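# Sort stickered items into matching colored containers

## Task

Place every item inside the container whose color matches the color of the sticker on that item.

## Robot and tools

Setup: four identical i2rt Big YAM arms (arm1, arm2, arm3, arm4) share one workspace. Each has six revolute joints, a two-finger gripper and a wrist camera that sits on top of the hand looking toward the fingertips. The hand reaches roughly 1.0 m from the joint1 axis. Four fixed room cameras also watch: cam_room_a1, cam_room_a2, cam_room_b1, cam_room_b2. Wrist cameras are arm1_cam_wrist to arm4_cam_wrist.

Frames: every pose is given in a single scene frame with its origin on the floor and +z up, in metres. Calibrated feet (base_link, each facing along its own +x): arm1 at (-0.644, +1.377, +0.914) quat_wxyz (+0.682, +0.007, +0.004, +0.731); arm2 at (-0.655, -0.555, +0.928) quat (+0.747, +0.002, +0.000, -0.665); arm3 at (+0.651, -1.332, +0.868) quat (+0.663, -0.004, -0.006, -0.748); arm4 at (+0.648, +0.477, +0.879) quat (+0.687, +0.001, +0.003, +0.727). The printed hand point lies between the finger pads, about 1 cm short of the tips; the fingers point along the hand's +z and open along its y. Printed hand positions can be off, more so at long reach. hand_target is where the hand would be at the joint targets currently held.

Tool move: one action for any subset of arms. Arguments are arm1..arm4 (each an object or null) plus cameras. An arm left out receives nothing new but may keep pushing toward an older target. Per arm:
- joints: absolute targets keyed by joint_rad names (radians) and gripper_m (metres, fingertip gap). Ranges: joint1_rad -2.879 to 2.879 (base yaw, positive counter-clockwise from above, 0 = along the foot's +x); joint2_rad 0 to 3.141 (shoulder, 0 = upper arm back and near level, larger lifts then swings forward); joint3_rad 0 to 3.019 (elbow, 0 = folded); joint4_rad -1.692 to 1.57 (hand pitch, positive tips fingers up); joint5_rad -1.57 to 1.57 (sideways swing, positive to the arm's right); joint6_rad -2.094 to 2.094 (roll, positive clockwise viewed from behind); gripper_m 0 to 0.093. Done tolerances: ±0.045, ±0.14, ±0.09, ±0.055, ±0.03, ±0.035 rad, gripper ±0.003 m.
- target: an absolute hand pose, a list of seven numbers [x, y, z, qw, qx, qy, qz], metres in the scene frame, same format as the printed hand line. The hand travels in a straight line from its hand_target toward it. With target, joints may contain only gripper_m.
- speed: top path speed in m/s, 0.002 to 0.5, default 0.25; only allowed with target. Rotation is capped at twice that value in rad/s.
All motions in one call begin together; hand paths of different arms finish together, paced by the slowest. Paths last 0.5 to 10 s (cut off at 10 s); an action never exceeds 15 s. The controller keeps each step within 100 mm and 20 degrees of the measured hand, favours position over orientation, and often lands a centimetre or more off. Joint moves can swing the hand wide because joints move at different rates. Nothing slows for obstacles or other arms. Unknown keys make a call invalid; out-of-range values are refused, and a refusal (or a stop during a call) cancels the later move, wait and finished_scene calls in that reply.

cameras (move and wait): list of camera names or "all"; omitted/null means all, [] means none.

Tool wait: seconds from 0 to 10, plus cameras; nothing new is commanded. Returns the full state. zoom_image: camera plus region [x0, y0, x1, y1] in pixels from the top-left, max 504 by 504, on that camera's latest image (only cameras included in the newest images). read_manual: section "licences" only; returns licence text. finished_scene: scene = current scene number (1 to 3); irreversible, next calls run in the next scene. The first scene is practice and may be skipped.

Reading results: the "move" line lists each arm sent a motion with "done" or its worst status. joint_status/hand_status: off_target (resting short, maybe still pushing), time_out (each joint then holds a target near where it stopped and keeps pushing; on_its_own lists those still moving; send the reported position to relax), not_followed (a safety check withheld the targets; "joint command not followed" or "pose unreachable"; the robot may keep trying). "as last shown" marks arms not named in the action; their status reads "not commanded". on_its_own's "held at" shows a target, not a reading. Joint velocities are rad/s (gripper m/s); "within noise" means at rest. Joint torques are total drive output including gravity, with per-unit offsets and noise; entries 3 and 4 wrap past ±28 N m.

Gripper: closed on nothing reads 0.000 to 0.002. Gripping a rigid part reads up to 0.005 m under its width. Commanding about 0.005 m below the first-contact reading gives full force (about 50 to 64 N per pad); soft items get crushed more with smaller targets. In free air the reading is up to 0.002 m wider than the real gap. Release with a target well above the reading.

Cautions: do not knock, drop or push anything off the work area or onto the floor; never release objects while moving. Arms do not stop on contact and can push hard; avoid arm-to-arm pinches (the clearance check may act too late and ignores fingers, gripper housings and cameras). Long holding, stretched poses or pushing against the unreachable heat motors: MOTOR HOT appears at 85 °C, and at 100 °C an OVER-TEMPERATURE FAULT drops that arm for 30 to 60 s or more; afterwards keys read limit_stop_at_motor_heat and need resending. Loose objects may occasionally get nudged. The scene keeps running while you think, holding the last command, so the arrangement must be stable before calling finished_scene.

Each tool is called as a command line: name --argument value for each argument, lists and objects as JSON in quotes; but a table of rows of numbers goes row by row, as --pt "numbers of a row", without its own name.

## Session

move --arm1 '{"joints": {"joint1_rad": 1.7, "joint2_rad": 0.55, "joint3_rad": 1.45, "joint4_rad": -1.65, "joint5_rad": 0, "joint6_rad": 0, "gripper_m": 0.093}}' --arm2 '{"joints": {"joint1_rad": -1.5, "joint2_rad": 0.55, "joint3_rad": 1.45, "joint4_rad": -1.65, "joint5_rad": 0, "joint6_rad": 0, "gripper_m": 0.093}}' --arm3 '{"joints": {"joint1_rad": 1.5, "joint2_rad": 0.55, "joint3_rad": 1.45, "joint4_rad": -1.65, "joint5_rad": 0, "joint6_rad": 0, "gripper_m": 0.093}}' --arm4 '{"joints": {"joint1_rad": -1.45, "joint2_rad": 0.55, "joint3_rad": 1.45, "joint4_rad": -1.65, "joint5_rad": 0, "joint6_rad": 0, "gripper_m": 0.093}}'

Scene clock: 1.83 s.
Joint torques (N m): arm1=[-1.38 6.42 7.71 1.31 0.02 -0.03] | arm2=[0.15 2.96 9.77 1.7 0.08 -0.08] | arm3=[2.14 3.96 10.74 1.13 0.06 -0.11] | arm4=[0.56 3.37 8.51 0.76 0.15 0.14]
Motor temperatures (°C): arm1=[20 23 27 23 21 21 21] | arm2=[23 24 26 22 22 20 23] | arm3=[24 23 24 23 24 23 23] | arm4=[22 21 24 22 24 21 24]
Heat: arm1: hottest joint3_rad 27 °C; arm2: hottest joint3_rad 26 °C; arm3: hottest joint1_rad 24 °C; arm4: hottest joint3_rad 24 °C.
move: arm1 done; arm2 done; arm3 done; arm4 done
Joint velocities: within noise
arm1.joint_positions: joint1_rad=+1.692 joint2_rad=+0.541 joint3_rad=+1.448 joint4_rad=-1.641 joint5_rad=+0.000 joint6_rad=+0.008 gripper_m=+0.09306
arm1.joint_status: all done
arm1.hand: x=-0.7829 y=+1.3481 z=+1.4362 quat_wxyz=(+0.038, +0.907, +0.084, -0.411) (m; scene frame)
arm1.hand_target: x=-0.7846 y=+1.3465 z=+1.4342 quat_wxyz=(+0.038, +0.909, +0.091, -0.404) (m; scene frame)
arm1.hand_status: not commanded
arm2.joint_positions: joint1_rad=-1.495 joint2_rad=+0.546 joint3_rad=+1.432 joint4_rad=-1.637 joint5_rad=-0.002 joint6_rad=+0.015 gripper_m=+0.09310
arm2.joint_status: all done
arm2.hand: x=-0.8079 y=-0.5866 z=+1.4411 quat_wxyz=(-0.041, -0.914, -0.083, +0.395) (m; scene frame)
arm2.hand_target: x=-0.8053 y=-0.5848 z=+1.4457 quat_wxyz=(-0.036, -0.913, -0.087, +0.396) (m; scene frame)
arm2.hand_status: not commanded
arm3.joint_positions: joint1_rad=+1.489 joint2_rad=+0.546 joint3_rad=+1.408 joint4_rad=-1.643 joint5_rad=-0.001 joint6_rad=+0.007 gripper_m=+0.09306
arm3.joint_status: all done
arm3.hand: x=+0.8041 y=-1.3567 z=+1.3700 quat_wxyz=(-0.384, -0.094, -0.918, +0.044) (m; scene frame)
arm3.hand_target: x=+0.7993 y=-1.3539 z=+1.3860 quat_wxyz=(-0.398, -0.085, -0.912, +0.044) (m; scene frame)
arm3.hand_status: not commanded
arm4.joint_positions: joint1_rad=-1.445 joint2_rad=+0.553 joint3_rad=+1.422 joint4_rad=-1.638 joint5_rad=-0.001 joint6_rad=-0.014 gripper_m=+0.09311
arm4.joint_status: all done
arm4.hand: x=+0.8064 y=+0.5075 z=+1.3864 quat_wxyz=(-0.387, +0.091, -0.917, -0.032) (m; scene frame)
arm4.hand_target: x=+0.8000 y=+0.5054 z=+1.3964 quat_wxyz=(-0.395, +0.082, -0.914, -0.034) (m; scene frame)
arm4.hand_status: not commanded
pictures: arm1_cam_wrist, arm2_cam_wrist, arm3_cam_wrist, arm4_cam_wrist, cam_room_a1, cam_room_a2, cam_room_b1, cam_room_b2
Images, in order (width x height): arm1_cam_wrist 672x504, arm2_cam_wrist 672x504, arm3_cam_wrist 672x504, arm4_cam_wrist 672x504, cam_room_a1 672x504, cam_room_a2 672x504, cam_room_b1 672x504, cam_room_b2 672x504.

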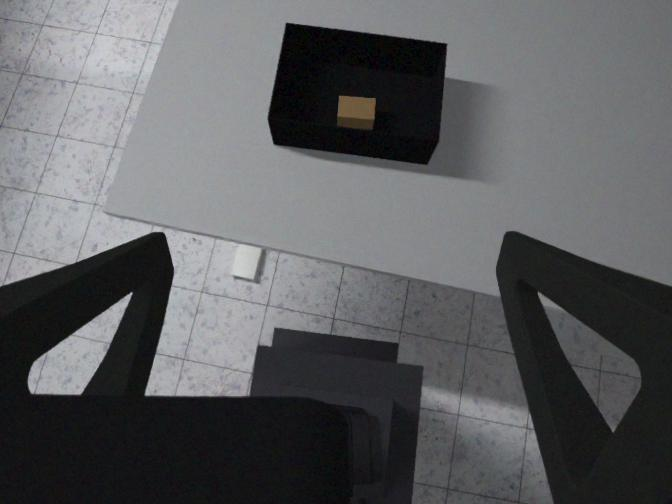

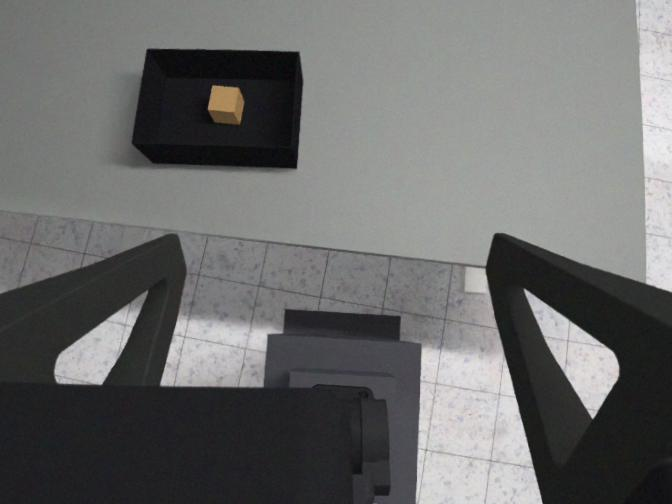

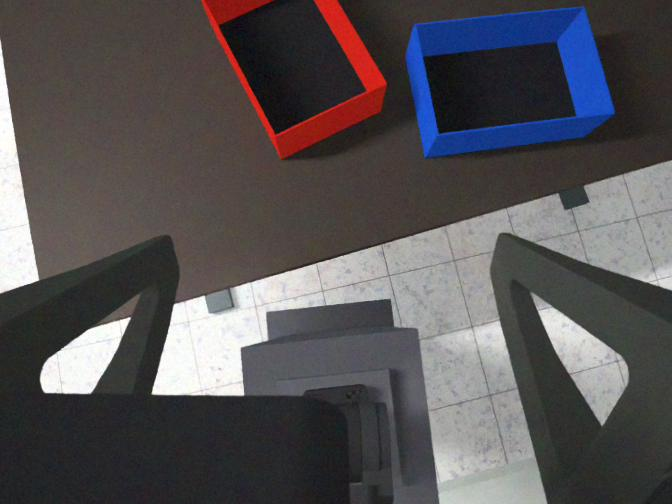

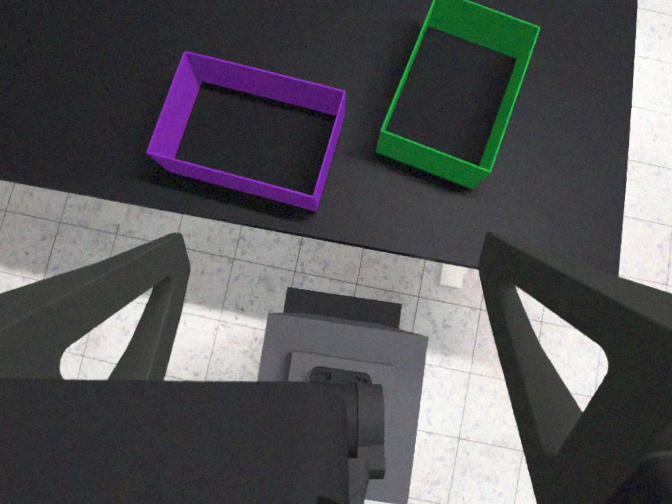

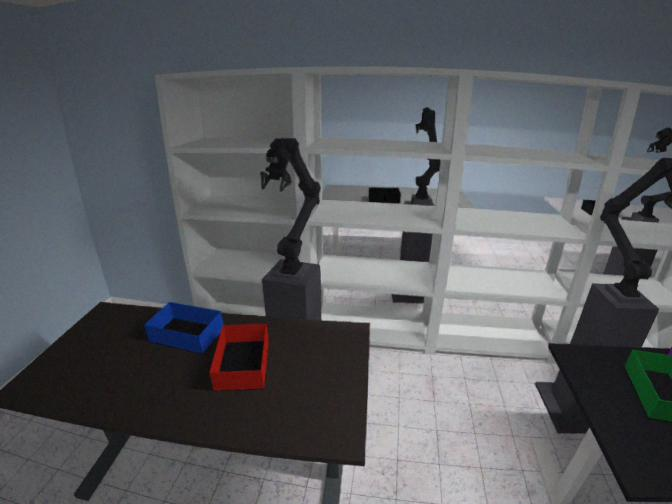

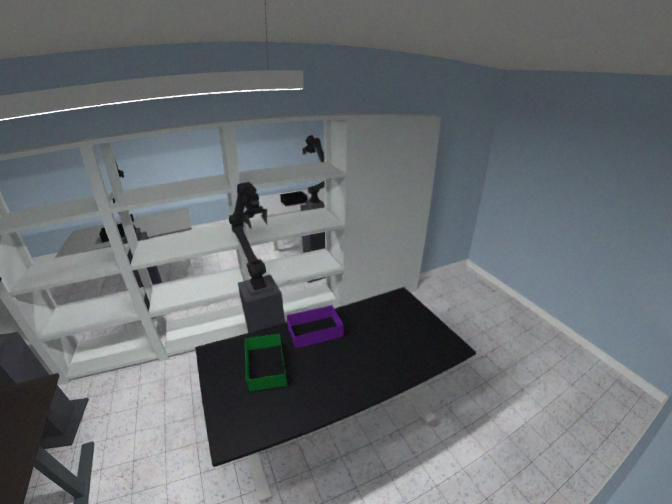

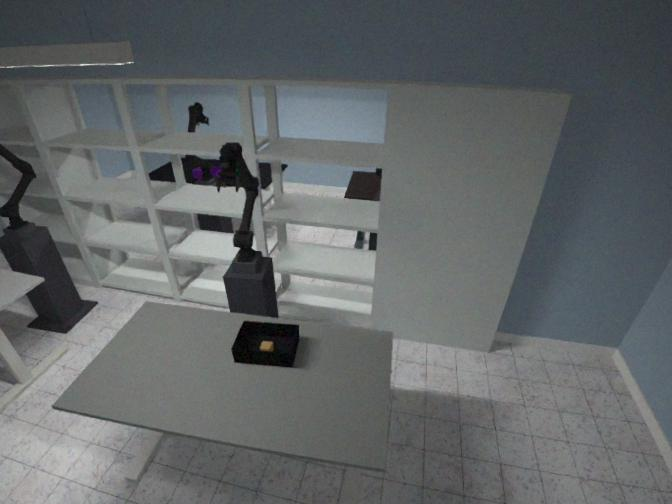

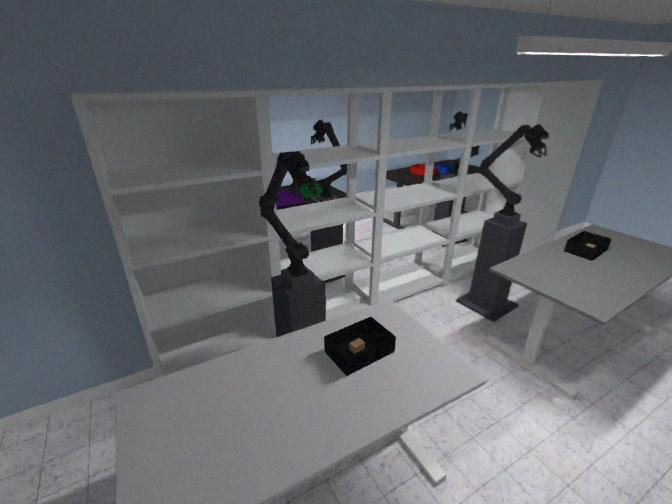

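zoom_image --camera "arm1_cam_wrist" --region '[260, 10, 460, 160]'

zoom_image --camera "arm2_cam_wrist" --region '[120, 30, 320, 180]'

zoom_image --camera "cam_room_b2" --region '[320, 310, 400, 370]'

zoom_image --camera "cam_room_b1" --region '[227, 315, 307, 375]'

zoom_image --camera "cam_room_b2" --region '[560, 225, 620, 270]'

Scaled by 2.520.

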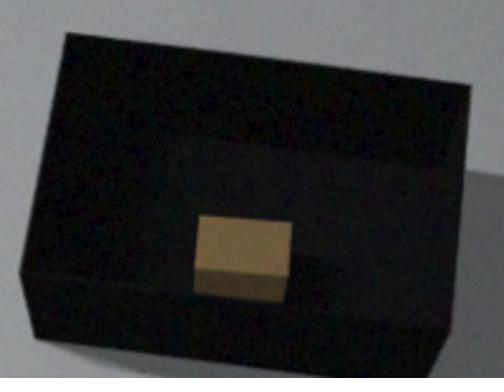

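Scaled by 2.520.

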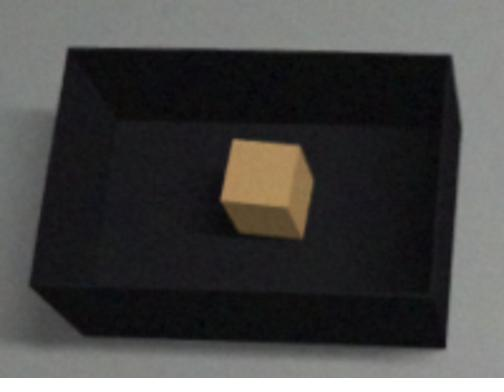

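Scaled by 6.300.

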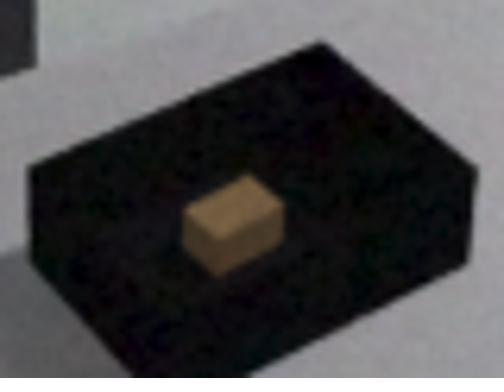

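Scaled by 6.300.

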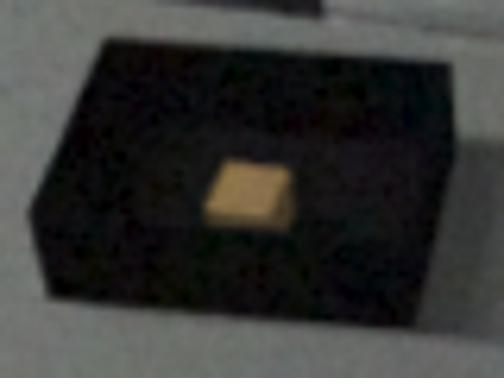

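Scaled by 8.400.

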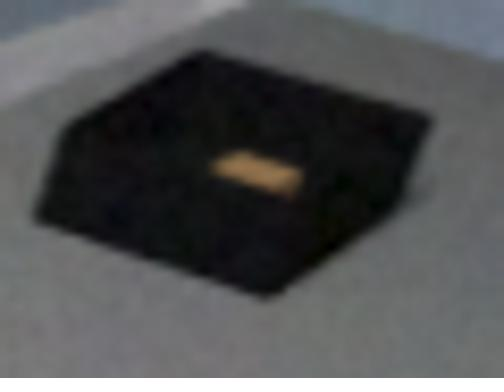

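move --arm1 '{"joints": {"joint1_rad": 1.621, "joint2_rad": 1.913, "joint3_rad": 1.578, "joint4_rad": -1.236, "joint5_rad": 0, "joint6_rad": -1.55}}' --arm2 '{"joints": {"joint1_rad": -1.122, "joint2_rad": 2.105, "joint3_rad": 1.848, "joint4_rad": -1.314, "joint5_rad": 0, "joint6_rad": -1.085}}' --cameras '["arm1_cam_wrist", "arm2_cam_wrist"]'

Scene clock: 90.20 s.
Joint torques (N m): arm1=[-2.08 -15.03 11.48 0.36 -0.1 -0.07] | arm2=[1.14 -22.12 11.43 0.58 -0.05 -0.08] | arm3=[2.14 3.78 10.74 1.2 0.06 -0.11] | arm4=[0.26 3.19 8.54 0.72 0.14 0.18]
Motor temperatures (°C): arm1=[20 23 29 23 21 21 21] | arm2=[23 24 31 22 22 20 23] | arm3=[24 23 30 23 24 23 23] | arm4=[22 22 29 22 24 21 24]
Heat: arm1: hottest joint3_rad 29 °C; arm2: hottest joint3_rad 31 °C; arm3: hottest joint3_rad 30 °C; arm4: hottest joint3_rad 29 °C.
move: arm1 done; arm2 done
Joint velocities: within noise
arm1.joint_positions: joint1_rad=+1.628 joint2_rad=+1.913 joint3_rad=+1.557 joint4_rad=-1.240 joint5_rad=+0.000 joint6_rad=-1.542 gripper_m=+0.09306
arm1.joint_status: all done
arm1.hand: x=-1.2028 y=+1.3065 z=+1.0083 quat_wxyz=(+0.001, +0.672, +0.741, +0.005) (m; scene frame)
arm1.hand_target: x=-1.2117 y=+1.3095 z=+1.0157 quat_wxyz=(-0.007, +0.672, +0.741, -0.004) (m; scene frame)
arm1.hand_status: not commanded
arm2.joint_positions: joint1_rad=-1.126 joint2_rad=+2.090 joint3_rad=+1.833 joint4_rad=-1.312 joint5_rad=-0.001 joint6_rad=-1.070 gripper_m=+0.09310
arm2.joint_status: all done
arm2.hand: x=-1.1957 y=-0.8955 z=+1.0087 quat_wxyz=(+0.000, -0.685, -0.728, -0.001) (m; scene frame)
arm2.hand_target: x=-1.1977 y=-0.8996 z=+1.0047 quat_wxyz=(+0.000, -0.678, -0.735, -0.002) (m; scene frame)
arm2.hand_status: not commanded
arm3, arm4: as last shown
arm4.hand: x=+0.8063 y=+0.5075 z=+1.3863 quat_wxyz=(-0.386, +0.091, -0.917, -0.032) (m; scene frame)
arm4.hand_target: x=+0.7999 y=+0.5054 z=+1.3963 quat_wxyz=(-0.395, +0.082, -0.914, -0.034) (m; scene frame)
pictures: arm1_cam_wrist, arm2_cam_wrist
Images, in order (width x height): arm1_cam_wrist 672x504, arm2_cam_wrist 672x504.

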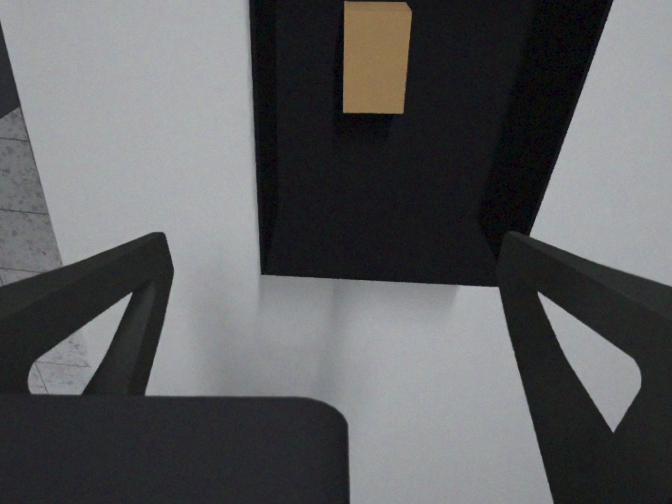

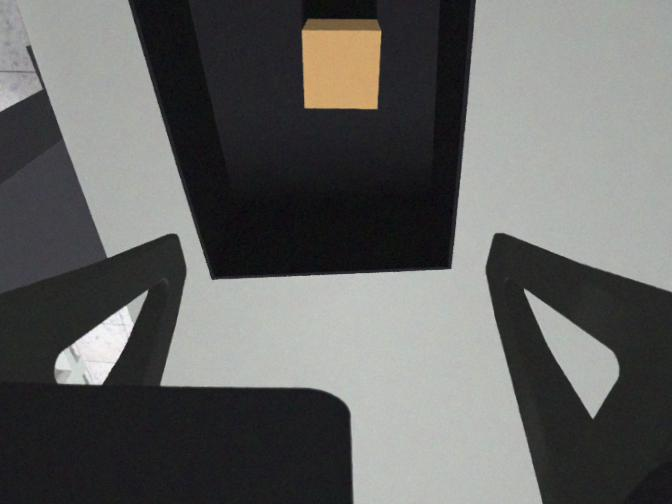

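zoom_image --camera "arm1_cam_wrist" --region '[310, 0, 450, 105]'

zoom_image --camera "arm2_cam_wrist" --region '[270, 0, 410, 105]'

Scaled by 3.600.

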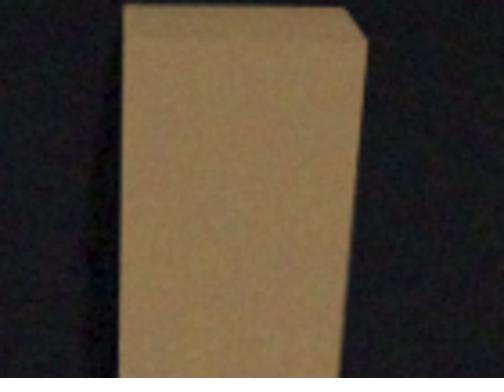

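Scaled by 3.600.

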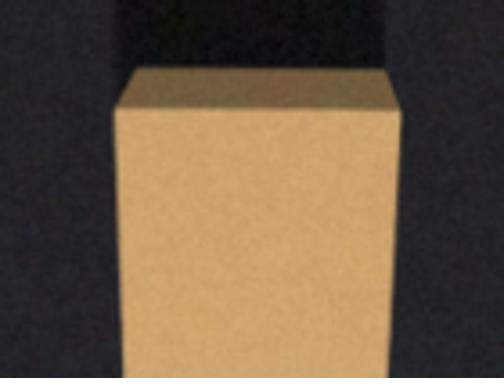

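move --arm1 '{"target": [-1.225, 1.306, 0.86, 0, 0.6711, 0.7414, 0], "joints": {"gripper_m": 0.078}, "speed": 0.25}' --arm2 '{"target": [-1.202, -0.8855, 0.85, 0, 0.6858, 0.7278, 0], "joints": {"gripper_m": 0.085}, "speed": 0.25}' --cameras '["arm1_cam_wrist", "arm2_cam_wrist"]'

Scene clock: 111.63 s.
Joint torques (N m): arm1=[-2.14 -17.38 8.87 0.69 -0.12 -0.05] | arm2=[0.09 -23 9.03 1.14 -0.13 -0.07] | arm3=[2.08 3.84 10.71 1.14 0.06 -0.11] | arm4=[0.67 3.43 8.58 0.75 0.17 0.16]
Motor temperatures (°C): arm1=[20 24 32 23 21 21 21] | arm2=[23 25 31 22 22 20 23] | arm3=[24 23 30 23 24 23 23] | arm4=[22 22 30 22 24 21 24]
Heat: arm1: hottest joint3_rad 32 °C; arm2: hottest joint3_rad 31 °C; arm3: hottest joint3_rad 30 °C; arm4: hottest joint3_rad 30 °C.
move: arm1 off_target; arm2 done
Joint velocities: within noise
arm1.joint_positions: joint1_rad=+1.628 joint2_rad=+2.151 joint3_rad=+1.488 joint4_rad=-0.951 joint5_rad=-0.002 joint6_rad=-1.543 gripper_m=+0.07806
arm1.joint_status: all done
arm1.hand: x=-1.2167 y=+1.3051 z=+0.8521 quat_wxyz=(+0.008, +0.672, +0.741, +0.011) (m; scene frame)
arm1.hand_target: x=-1.2249 y=+1.3061 z=+0.8601 quat_wxyz=(+0.000, +0.671, +0.741, +0.000) (m; scene frame)
arm1.hand_status: off_target (0.011 m and 1.6 deg from the pose sent, 0.150 m and 0.6 deg at the start)
arm2.joint_positions: joint1_rad=-1.136 joint2_rad=+2.255 joint3_rad=+1.695 joint4_rad=-1.007 joint5_rad=-0.001 joint6_rad=-1.072 gripper_m=+0.08510
arm2.joint_status: all done
arm2.hand: x=-1.1986 y=-0.8895 z=+0.8583 quat_wxyz=(+0.000, -0.688, -0.726, +0.000) (m; scene frame)
arm2.hand_target: x=-1.2019 y=-0.8855 z=+0.8501 quat_wxyz=(+0.000, -0.686, -0.728, +0.000) (m; scene frame)
arm2.hand_status: done (0.010 m and 0.4 deg from the pose sent, 0.159 m and 0.1 deg at the start)
arm3, arm4: as last shown
pictures: arm1_cam_wrist, arm2_cam_wrist
Images, in order (width x height): arm1_cam_wrist 672x504, arm2_cam_wrist 672x504.

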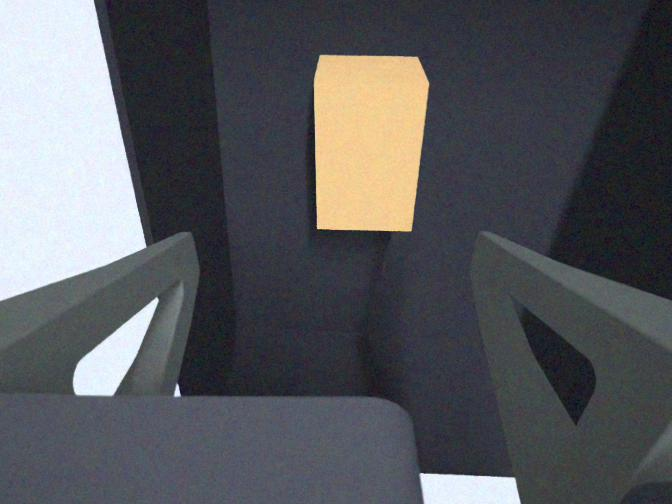

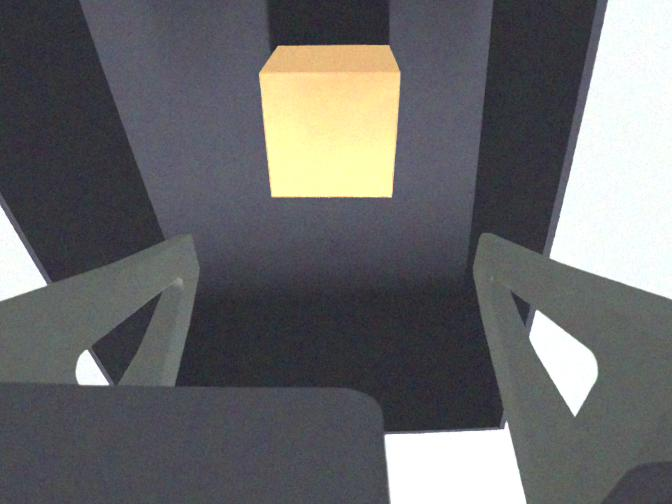

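move --arm1 '{"target": [-1.235, 1.312, 0.755, 0, 0.6711, 0.7414, 0], "speed": 0.2}' --arm2 '{"target": [-1.199, -0.884, 0.735, 0, 0.6858, 0.7278, 0], "speed": 0.2}' --cameras '["arm1_cam_wrist", "arm2_cam_wrist"]'

Scene clock: 121.37 s.
Joint torques (N m): arm1=[-2.9 -18.02 9.66 0.54 -0.1 -0.06] | arm2=[0.15 -23.41 8.75 1.09 -0.14 -0.07] | arm3=[2.02 3.9 10.7 1.11 0.06 -0.12] | arm4=[0.26 3.19 8.66 0.75 0.17 0.19]
Motor temperatures (°C): arm1=[20 24 31 23 21 21 21] | arm2=[23 25 31 22 22 20 23] | arm3=[24 23 30 23 24 23 23] | arm4=[22 22 30 22 24 21 24]
Heat: arm1: hottest joint3_rad 31 °C; arm2: hottest joint3_rad 31 °C; arm3: hottest joint3_rad 30 °C; arm4: hottest joint3_rad 30 °C.
move: arm1 off_target; arm2 done
Joint velocities: within noise
arm1.joint_positions: joint1_rad=+1.623 joint2_rad=+2.342 joint3_rad=+1.488 joint4_rad=-0.780 joint5_rad=-0.003 joint6_rad=-1.552 gripper_m=+0.07805
arm1.joint_status: not commanded
arm1.hand: x=-1.2123 y=+1.3089 z=+0.7441 quat_wxyz=(+0.015, +0.670, +0.742, +0.019) (m; scene frame)
arm1.hand_target: x=-1.2344 y=+1.3121 z=+0.7558 quat_wxyz=(+0.000, +0.671, +0.741, +0.000) (m; scene frame)
arm1.hand_status: off_target (0.025 m and 2.8 deg from the pose sent, 0.099 m and 1.6 deg at the start)
arm2.joint_positions: joint1_rad=-1.136 joint2_rad=+2.441 joint3_rad=+1.685 joint4_rad=-0.821 joint5_rad=-0.001 joint6_rad=-1.072 gripper_m=+0.08510
arm2.joint_status: not commanded
arm2.hand: x=-1.1926 y=-0.8856 z=+0.7406 quat_wxyz=(-0.001, -0.688, -0.726, -0.005) (m; scene frame)
arm2.hand_target: x=-1.1987 y=-0.8838 z=+0.7350 quat_wxyz=(+0.000, -0.686, -0.728, +0.000) (m; scene frame)
arm2.hand_status: done (0.009 m and 0.7 deg from the pose sent, 0.123 m and 0.4 deg at the start)
arm3, arm4: as last shown
arm4.joint_positions: joint1_rad=-1.445 joint2_rad=+0.553 joint3_rad=+1.422 joint4_rad=-1.638 joint5_rad=-0.001 joint6_rad=-0.013 gripper_m=+0.09311
arm4.hand: x=+0.8063 y=+0.5075 z=+1.3863 quat_wxyz=(-0.386, +0.090, -0.917, -0.032) (m; scene frame)
pictures: arm1_cam_wrist, arm2_cam_wrist
Images, in order (width x height): arm1_cam_wrist 672x504, arm2_cam_wrist 672x504.

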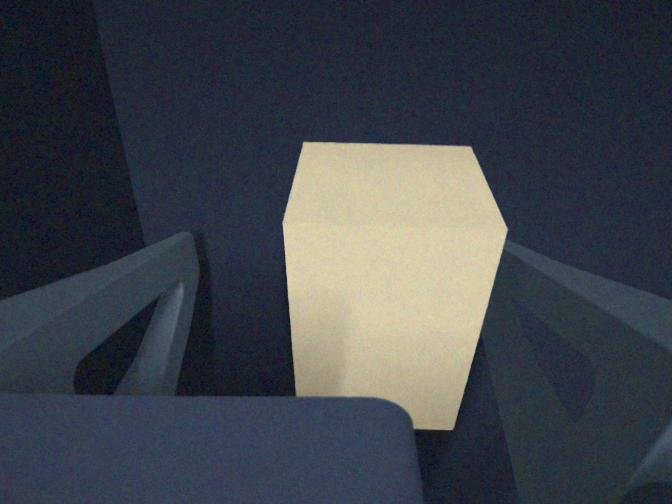

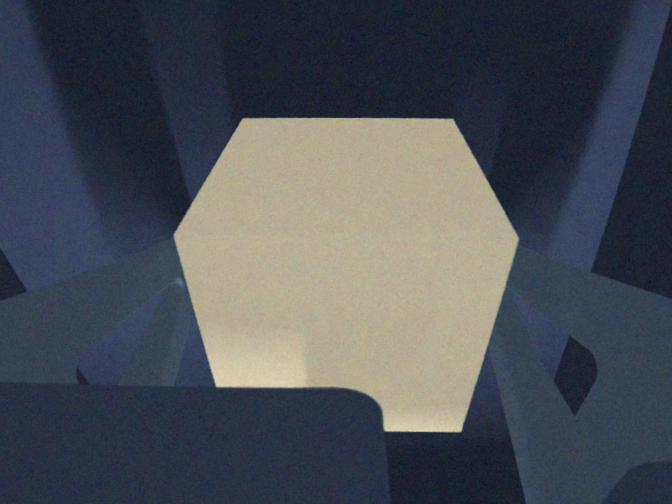

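move --arm1 '{"joints": {"joint4_rad": -0.71}}' --arm2 '{"joints": {"gripper_m": 0.042}}' --cameras '["arm1_cam_wrist", "arm2_cam_wrist"]'

Scene clock: 127.30 s.
Joint torques (N m): arm1=[-2.78 -17.96 9.99 0.68 -0.13 -0.05] | arm2=[0.09 -23.3 8.75 1.09 -0.14 -0.06] | arm3=[2.02 3.78 10.73 1.17 0.07 -0.11] | arm4=[0.56 3.31 8.53 0.7 0.15 0.17]
Motor temperatures (°C): arm1=[20 24 31 23 21 21 21] | arm2=[23 25 31 22 22 20 23] | arm3=[24 23 31 23 24 23 23] | arm4=[22 22 30 22 24 21 24]
Heat: arm1: hottest joint3_rad 31 °C; arm2: hottest joint3_rad 31 °C; arm3: hottest joint3_rad 31 °C; arm4: hottest joint3_rad 30 °C.
move: arm1 done; arm2 off_target
Joint velocities: within noise
arm1.joint_positions: joint1_rad=+1.623 joint2_rad=+2.342 joint3_rad=+1.488 joint4_rad=-0.721 joint5_rad=-0.003 joint6_rad=-1.552 gripper_m=+0.07805
arm1.joint_status: all done
arm1.hand: x=-1.2266 y=+1.3072 z=+0.7438 quat_wxyz=(-0.004, +0.670, +0.742, -0.003) (m; scene frame)
arm1.hand_target: x=-1.2493 y=+1.3104 z=+0.7562 quat_wxyz=(-0.021, +0.671, +0.741, -0.023) (m; scene frame)
arm1.hand_status: not commanded
arm2.joint_positions: joint1_rad=-1.136 joint2_rad=+2.441 joint3_rad=+1.685 joint4_rad=-0.820 joint5_rad=-0.001 joint6_rad=-1.072 gripper_m=+0.05309
arm2.joint_status: gripper_m off_target (ended at +0.05312, target +0.04200)
arm2.hand: x=-1.1927 y=-0.8856 z=+0.7406 quat_wxyz=(-0.001, -0.688, -0.726, -0.004) (m; scene frame)
arm2.hand_target: x=-1.1988 y=-0.8838 z=+0.7350 quat_wxyz=(+0.000, -0.686, -0.728, +0.000) (m; scene frame)
arm2.hand_status: not commanded
arm3, arm4: as last shown
pictures: arm1_cam_wrist, arm2_cam_wrist
Images, in order (width x height): arm1_cam_wrist 672x504, arm2_cam_wrist 672x504.

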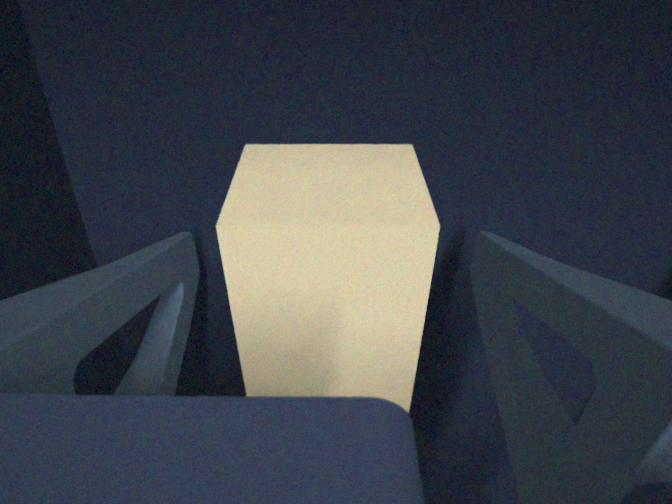

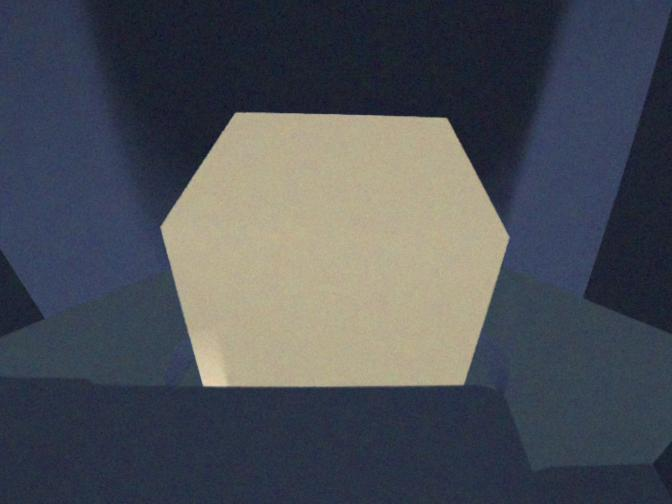

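move --arm1 '{"joints": {"gripper_m": 0.034}}' --arm2 '{"target": [-1.197, -0.885, 1.02, 0, 0.6858, 0.7278, 0], "speed": 0.25}' --cameras '["arm1_cam_wrist", "arm2_cam_wrist"]'

move --arm1 '{"target": [-1.228, 1.308, 1.02, 0, 0.6711, 0.7414, 0], "speed": 0.25}' --cameras '["arm1_cam_wrist"]'

Scene clock: 133.17 s.
Joint torques (N m): arm1=[-2.84 -18.08 10.11 0.59 -0.11 -0.08] | arm2=[0.21 -22.77 13.86 0.09 -0.14 -0.05] | arm3=[2.08 4.01 10.74 1.16 0.06 -0.11] | arm4=[0.21 3.43 8.58 0.66 0.12 0.16]
Motor temperatures (°C): arm1=[20 24 31 23 21 21 21] | arm2=[23 26 31 22 22 20 23] | arm3=[24 23 31 23 24 23 23] | arm4=[22 22 30 22 24 21 24]
Heat: arm1: hottest joint3_rad 31 °C; arm2: hottest joint3_rad 31 °C; arm3: hottest joint3_rad 31 °C; arm4: hottest joint3_rad 30 °C.
move: arm1 off_target; arm2 off_target
Joint velocities: within noise
arm1.joint_positions: joint1_rad=+1.623 joint2_rad=+2.342 joint3_rad=+1.488 joint4_rad=-0.721 joint5_rad=-0.003 joint6_rad=-1.552 gripper_m=+0.04366
arm1.joint_status: gripper_m off_target (ended at +0.04370, target +0.03400)
arm1.hand: x=-1.2268 y=+1.3072 z=+0.7438 quat_wxyz=(-0.004, +0.670, +0.742, -0.004) (m; scene frame)
arm1.hand_target: x=-1.2493 y=+1.3105 z=+0.7562 quat_wxyz=(-0.021, +0.671, +0.741, -0.023) (m; scene frame)
arm1.hand_status: not commanded
arm2.joint_positions: joint1_rad=-1.136 joint2_rad=+2.064 joint3_rad=+1.780 joint4_rad=-1.313 joint5_rad=-0.001 joint6_rad=-1.072 gripper_m=+0.05309
arm2.joint_status: not commanded
arm2.hand: x=-1.1843 y=-0.8809 z=+1.0053 quat_wxyz=(-0.003, -0.688, -0.726, -0.014) (m; scene frame)
arm2.hand_target: x=-1.1964 y=-0.8846 z=+1.0201 quat_wxyz=(+0.000, -0.686, -0.728, +0.000) (m; scene frame)
arm2.hand_status: off_target (0.020 m and 1.7 deg from the pose sent, 0.279 m and 0.6 deg at the start)
arm3, arm4: as last shown
pictures: arm1_cam_wrist, arm2_cam_wrist
Images, in order (width x height): arm1_cam_wrist 672x504, arm2_cam_wrist 672x504.

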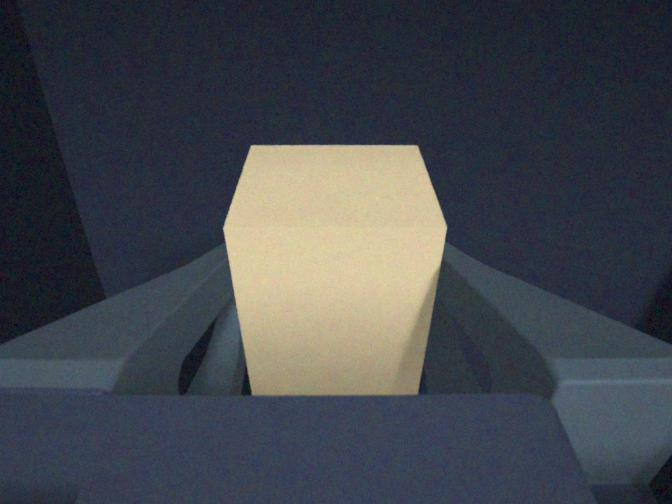

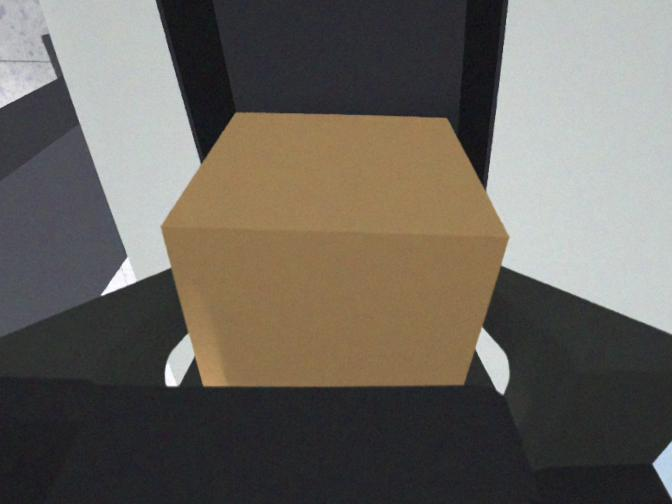

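Scene clock: 134.93 s.
Joint torques (N m): arm1=[-2.08 -16.26 13.86 -0.14 -0.13 0.02] | arm2=[0.38 -22.77 13.79 0.05 -0.14 -0.04] | arm3=[2.14 3.84 10.71 1.13 0.06 -0.12] | arm4=[0.26 3.49 8.65 0.73 0.14 0.16]
Motor temperatures (°C): arm1=[20 24 31 23 21 21 21] | arm2=[23 26 31 22 22 20 23] | arm3=[24 23 31 23 24 23 23] | arm4=[22 22 30 22 24 21 24]
Heat: arm1: hottest joint3_rad 31 °C; arm2: hottest joint3_rad 31 °C; arm3: hottest joint3_rad 31 °C; arm4: hottest joint3_rad 30 °C.
move: arm1 off_target
Joint velocities: within noise
arm1.joint_positions: joint1_rad=+1.623 joint2_rad=+1.965 joint3_rad=+1.614 joint4_rad=-1.277 joint5_rad=-0.003 joint6_rad=-1.552 gripper_m=+0.04366
arm1.joint_status: not commanded
arm1.hand: x=-1.2127 y=+1.3077 z=+0.9999 quat_wxyz=(+0.013, +0.670, +0.742, +0.017) (m; scene frame)
arm1.hand_target: x=-1.2271 y=+1.3081 z=+1.0202 quat_wxyz=(+0.000, +0.671, +0.741, +0.000) (m; scene frame)
arm1.hand_status: off_target (0.025 m and 2.4 deg from the pose sent, 0.276 m and 0.7 deg at the start)
arm2, arm3, arm4: as last shown
pictures: arm1_cam_wrist
Images, in order (width x height): arm1_cam_wrist 672x504.

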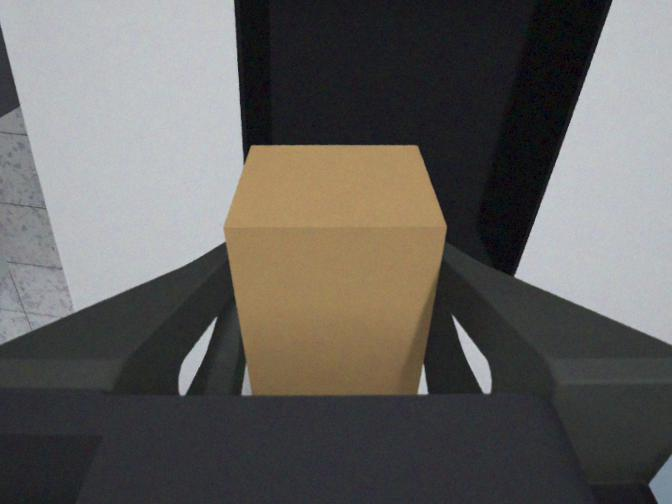

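move --arm1 '{"joints": {"joint2_rad": 1.0, "joint3_rad": 1.05, "joint4_rad": 0.1}}' --arm2 '{"joints": {"joint2_rad": 1.0, "joint3_rad": 1.05, "joint4_rad": 0.1}}' --cameras '["cam_room_b1", "cam_room_b2"]'

Scene clock: 142.70 s.
Joint torques (N m): arm1=[-2.14 -2.49 12.45 2.5 -0.05 0.12] | arm2=[0.32 -7.18 11.37 3.58 -0.01 0.04] | arm3=[2.02 3.96 10.67 1.16 0.04 -0.11] | arm4=[0.09 3.49 8.58 0.79 0.13 0.17]
Motor temperatures (°C): arm1=[20 25 32 23 21 21 22] | arm2=[23 26 33 22 22 20 23] | arm3=[24 23 31 23 24 23 23] | arm4=[22 22 31 22 24 21 24]
Heat: arm1: hottest joint3_rad 32 °C; arm2: hottest joint3_rad 33 °C; arm3: hottest joint3_rad 31 °C; arm4: hottest joint3_rad 31 °C.
move: arm1 done; arm2 done
Joint velocities: within noise
arm1.joint_positions: joint1_rad=+1.623 joint2_rad=+0.991 joint3_rad=+1.046 joint4_rad=+0.077 joint5_rad=-0.003 joint6_rad=-1.552 gripper_m=+0.04370
arm1.joint_status: all done
arm1.hand: x=-1.1281 y=+1.3159 z=+1.4596 quat_wxyz=(-0.497, +0.435, +0.486, -0.571) (m; scene frame)
arm1.hand_target: x=-1.1309 y=+1.3174 z=+1.4633 quat_wxyz=(-0.502, +0.431, +0.481, -0.575) (m; scene frame)
arm1.hand_status: not commanded
arm2.joint_positions: joint1_rad=-1.136 joint2_rad=+0.991 joint3_rad=+1.060 joint4_rad=+0.074 joint5_rad=-0.001 joint6_rad=-1.073 gripper_m=+0.05305
arm2.joint_status: all done
arm2.hand: x=-1.0785 y=-0.8167 z=+1.4726 quat_wxyz=(+0.195, -0.450, -0.477, +0.729) (m; scene frame)
arm2.hand_target: x=-1.0826 y=-0.8163 z=+1.4681 quat_wxyz=(+0.201, -0.447, -0.476, +0.730) (m; scene frame)
arm2.hand_status: not commanded
arm3, arm4: as last shown
pictures: cam_room_b1, cam_room_b2
Images, in order (width x height): cam_room_b1 672x504, cam_room_b2 672x504.

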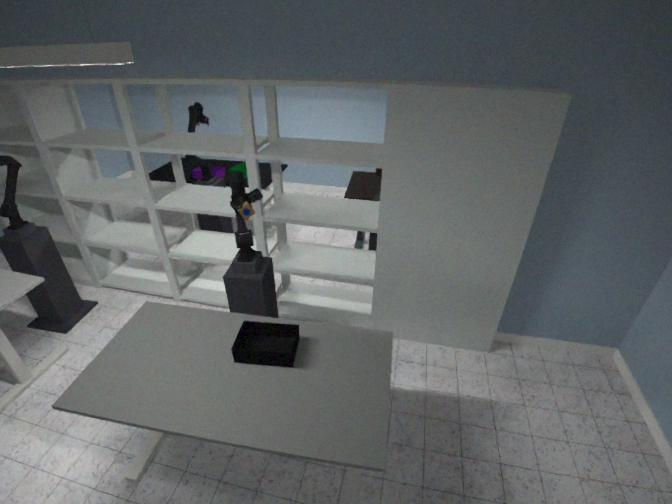

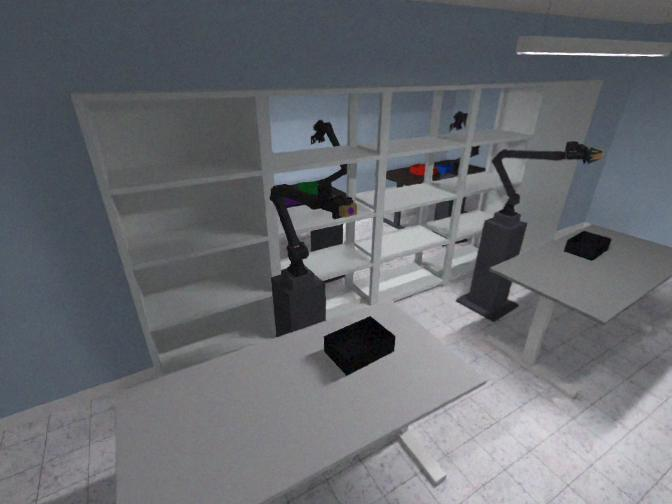

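zoom_image --camera "cam_room_b1" --region '[225, 190, 265, 230]'

zoom_image --camera "cam_room_b2" --region '[330, 195, 365, 225]'

Scaled by 12.600.

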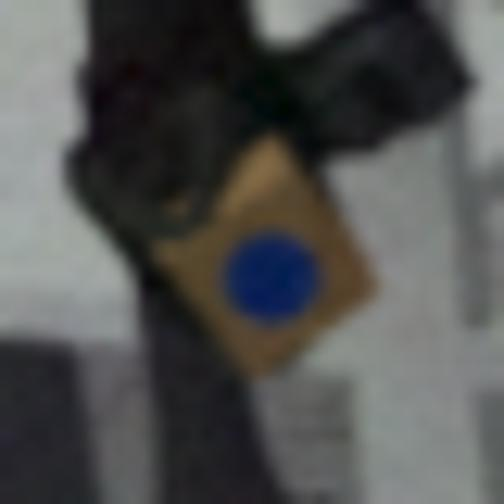

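Scaled by 14.400.

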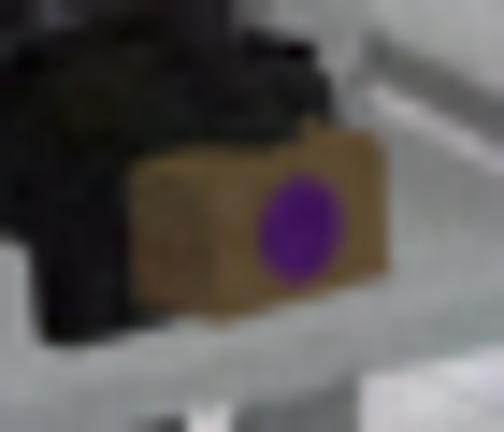

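move --arm1 '{"joints": {"joint1_rad": -2.258, "joint2_rad": 1.182, "joint3_rad": 0.976, "joint4_rad": -1.365, "joint5_rad": 0, "joint6_rad": 0}}' --arm2 '{"joints": {"joint1_rad": 0.895, "joint2_rad": 1.19, "joint3_rad": 0.945, "joint4_rad": -1.326, "joint5_rad": 0, "joint6_rad": 0}}' --arm3 '{"joints": {"joint1_rad": -1.969, "joint2_rad": 0.64, "joint3_rad": 0.8, "joint4_rad": -1.12}}' --arm4 '{"joints": {"joint1_rad": 0.913, "joint2_rad": 0.64, "joint3_rad": 0.8, "joint4_rad": -1.12}}' --cameras '["arm1_cam_wrist", "arm2_cam_wrist"]'

Scene clock: 169.30 s.
Joint torques (N m): arm1=[-23.77 -7.82 11.86 -0.09 -0.02 0.05] | arm2=[0.67 -10.58 10.84 0.18 0.06 0.2] | arm3=[0.62 -2.26 9.61 1.62 -0.02 -0.11] | arm4=[0.97 -2.43 9.54 1.39 0.13 0.14]
Motor temperatures (°C): arm1=[21 24 34 23 21 21 22] | arm2=[23 26 33 22 22 20 24] | arm3=[24 23 31 23 24 23 23] | arm4=[22 22 31 22 24 21 24]
Heat: arm1: hottest joint3_rad 34 °C; arm2: hottest joint3_rad 33 °C; arm3: hottest joint3_rad 31 °C; arm4: hottest joint3_rad 31 °C.
move: arm1 time_out; arm2 done; arm3 done; arm4 done
Joint velocities: within noise
arm1.joint_positions: joint1_rad=-1.524 joint2_rad=+1.207 joint3_rad=+0.957 joint4_rad=-1.350 joint5_rad=+0.002 joint6_rad=-0.004 gripper_m=+0.04376
arm1.joint_status: joint1_rad time_out (moved -3.147 of -3.881); the others done
arm1.on_its_own: joint1_rad reads -1.524 and still pushes toward -1.788 since a time_out (your -2.258 is given up)
arm1.hand: x=-0.3298 y=+1.4123 z=+1.0777 quat_wxyz=(+0.022, +0.060, -0.998, +0.000) (m; scene frame)
arm1.hand_target: x=-0.3296 y=+1.3299 z=+1.0917 quat_wxyz=(+0.008, -0.074, -0.997, -0.001) (m; scene frame)
arm1.hand_status: not commanded
arm2.joint_positions: joint1_rad=+0.895 joint2_rad=+1.206 joint3_rad=+0.938 joint4_rad=-1.314 joint5_rad=-0.002 joint6_rad=-0.015 gripper_m=+0.05314
arm2.joint_status: all done
arm2.hand: x=-0.3878 y=-0.7232 z=+1.0897 quat_wxyz=(+0.005, -0.269, -0.963, -0.004) (m; scene frame)
arm2.hand_target: x=-0.3889 y=-0.7230 z=+1.0970 quat_wxyz=(+0.000, -0.276, -0.961, -0.002) (m; scene frame)
arm2.hand_status: not commanded
arm3.joint_positions: joint1_rad=-1.959 joint2_rad=+0.649 joint3_rad=+0.801 joint4_rad=-1.132 joint5_rad=+0.001 joint6_rad=+0.005 gripper_m=+0.09306
arm3.joint_status: all done
arm3.hand: x=+0.4102 y=-1.1931 z=+1.1326 quat_wxyz=(+0.067, -0.926, +0.245, +0.280) (m; scene frame)
arm3.hand_target: x=+0.4106 y=-1.1903 z=+1.1357 quat_wxyz=(+0.071, -0.923, +0.247, +0.288) (m; scene frame)
arm3.hand_status: not commanded
arm4.joint_positions: joint1_rad=+0.910 joint2_rad=+0.652 joint3_rad=+0.794 joint4_rad=-1.134 joint5_rad=-0.001 joint6_rad=-0.011 gripper_m=+0.09311
arm4.joint_status: all done
arm4.hand: x=+0.4233 y=+0.6345 z=+1.1424 quat_wxyz=(-0.084, +0.916, -0.281, -0.274) (m; scene frame)
arm4.hand_target: x=+0.4213 y=+0.6353 z=+1.1502 quat_wxyz=(-0.087, +0.910, -0.283, -0.289) (m; scene frame)
arm4.hand_status: not commanded
pictures: arm1_cam_wrist, arm2_cam_wrist
Images, in order (width x height): arm1_cam_wrist 672x504, arm2_cam_wrist 672x504.

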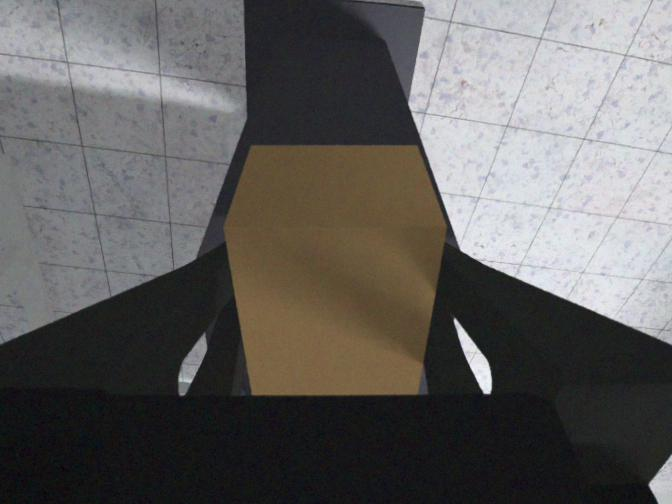

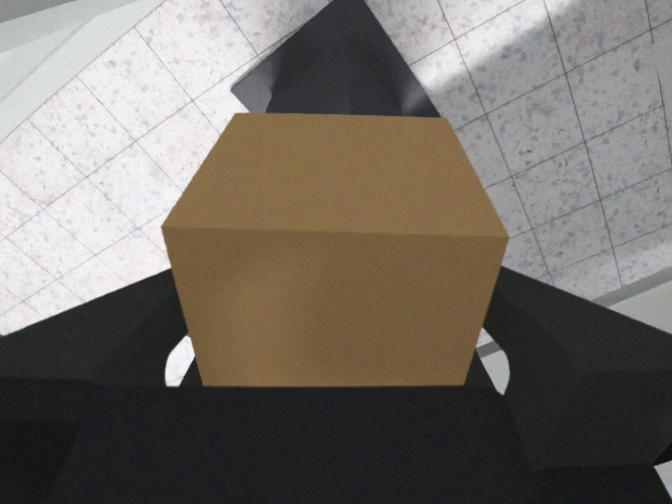

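move --arm1 '{"joints":{"joint1_rad":-1.3}}' --cameras '[]'

Scene clock: 207.00 s.
Joint torques (N m): arm1=[-2.14 -6.36 11.78 -0.05 0.02 0.06] | arm2=[0.67 -10.52 10.85 0.18 0.06 0.2] | arm3=[0.56 -2.2 9.61 1.66 -0.01 -0.11] | arm4=[0.73 -2.32 9.57 1.4 0.12 0.15]
Motor temperatures (°C): arm1=[23 24 35 23 21 21 22] | arm2=[23 25 34 22 22 20 24] | arm3=[24 23 30 23 24 23 23] | arm4=[22 21 32 22 24 21 24]
Heat: arm1: hottest joint3_rad 35 °C; arm2: hottest joint3_rad 34 °C; arm3: hottest joint3_rad 30 °C; arm4: hottest joint3_rad 32 °C.
move: arm1 done
Joint velocities: within noise
arm1.joint_positions: joint1_rad=-1.294 joint2_rad=+1.200 joint3_rad=+0.957 joint4_rad=-1.355 joint5_rad=-0.001 joint6_rad=-0.004 gripper_m=+0.04376
arm1.joint_status: all done
arm1.hand: x=-0.3474 y=+1.4822 z=+1.0801 quat_wxyz=(+0.021, +0.174, -0.985, -0.001) (m; scene frame)
arm1.hand_target: x=-0.3439 y=+1.4813 z=+1.0923 quat_wxyz=(+0.008, +0.169, -0.986, -0.003) (m; scene frame)
arm1.hand_status: not commanded
arm2, arm3: as last shown
arm4.joint_positions: joint1_rad=+0.910 joint2_rad=+0.651 joint3_rad=+0.794 joint4_rad=-1.134 joint5_rad=-0.001 joint6_rad=-0.011 gripper_m=+0.09311
arm4.joint_status: not commanded
arm4.hand: x=+0.4234 y=+0.6344 z=+1.1425 quat_wxyz=(-0.084, +0.916, -0.281, -0.274) (m; scene frame)
arm4.hand_target: x=+0.4213 y=+0.6352 z=+1.1502 quat_wxyz=(-0.087, +0.910, -0.283, -0.289) (m; scene frame)
arm4.hand_status: not commanded
pictures: none
No camera images: "cameras" was empty.

move --arm1 '{"joints":{"joint2_rad":0.75,"joint3_rad":0.8,"joint4_rad":-1.3}}' --cameras '[]'

move --arm1 '{"joints":{"joint1_rad":-2.258}}' --cameras '["arm1_cam_wrist"]'

Scene clock: 213.90 s.
Joint torques (N m): arm1=[-2.26 0.97 12.18 1.2 0.07 0.09] | arm2=[0.79 -10.52 10.86 0.17 0.06 0.21] | arm3=[0.62 -2.43 9.63 1.61 -0.02 -0.11] | arm4=[1.03 -2.43 9.48 1.4 0.1 0.14]
Motor temperatures (°C): arm1=[23 24 35 23 21 21 22] | arm2=[23 25 34 22 22 20 25] | arm3=[24 23 30 23 24 23 23] | arm4=[22 21 32 22 24 21 24]
Heat: arm1: hottest joint3_rad 35 °C; arm2: hottest joint3_rad 34 °C; arm3: hottest joint3_rad 30 °C; arm4: hottest joint3_rad 32 °C.
move: arm1 done
Joint velocities: within noise
arm1.joint_positions: joint1_rad=-1.294 joint2_rad=+0.746 joint3_rad=+0.788 joint4_rad=-1.310 joint5_rad=-0.001 joint6_rad=-0.004 gripper_m=+0.04376
arm1.joint_status: all done
arm1.hand: x=-0.4101 y=+1.4593 z=+1.1293 quat_wxyz=(-0.141, +0.172, -0.975, -0.029) (m; scene frame)
arm1.hand_target: x=-0.4043 y=+1.4596 z=+1.1348 quat_wxyz=(-0.150, +0.166, -0.974, -0.030) (m; scene frame)
arm1.hand_status: not commanded
arm2, arm3, arm4: as last shown
pictures: none
No camera images: "cameras" was empty.

Scene clock: 215.43 s.
Joint torques (N m): arm1=[-2.73 0.56 12.14 1.29 0.02 0.08] | arm2=[0.73 -10.52 10.86 0.17 0.06 0.21] | arm3=[0.56 -2.37 9.61 1.65 -0.02 -0.11] | arm4=[0.91 -2.55 9.58 1.42 0.12 0.14]
Motor temperatures (°C): arm1=[23 24 35 23 21 21 22] | arm2=[23 25 34 22 22 20 25] | arm3=[24 23 30 23 24 23 23] | arm4=[22 21 32 22 24 21 24]
Heat: arm1: hottest joint3_rad 35 °C; arm2: hottest joint3_rad 34 °C; arm3: hottest joint3_rad 30 °C; arm4: hottest joint3_rad 32 °C.
move: arm1 done
Joint velocities: within noise
arm1.joint_positions: joint1_rad=-2.252 joint2_rad=+0.746 joint3_rad=+0.788 joint4_rad=-1.310 joint5_rad=+0.001 joint6_rad=-0.004 gripper_m=+0.04376
arm1.joint_status: all done
arm1.hand: x=-0.4406 y=+1.2356 z=+1.1292 quat_wxyz=(-0.136, -0.296, -0.944, +0.047) (m; scene frame)
arm1.hand_target: x=-0.4368 y=+1.2313 z=+1.1347 quat_wxyz=(-0.145, -0.300, -0.942, +0.050) (m; scene frame)
arm1.hand_status: not commanded
arm2, arm3, arm4: as last shown
pictures: arm1_cam_wrist
Images, in order (width x height): arm1_cam_wrist 672x504.

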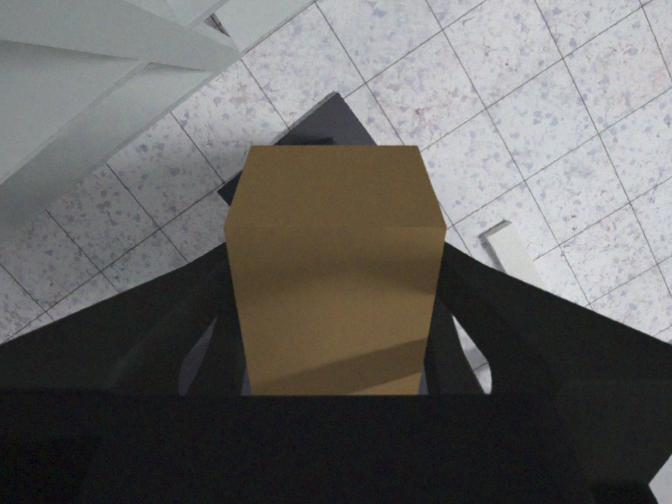

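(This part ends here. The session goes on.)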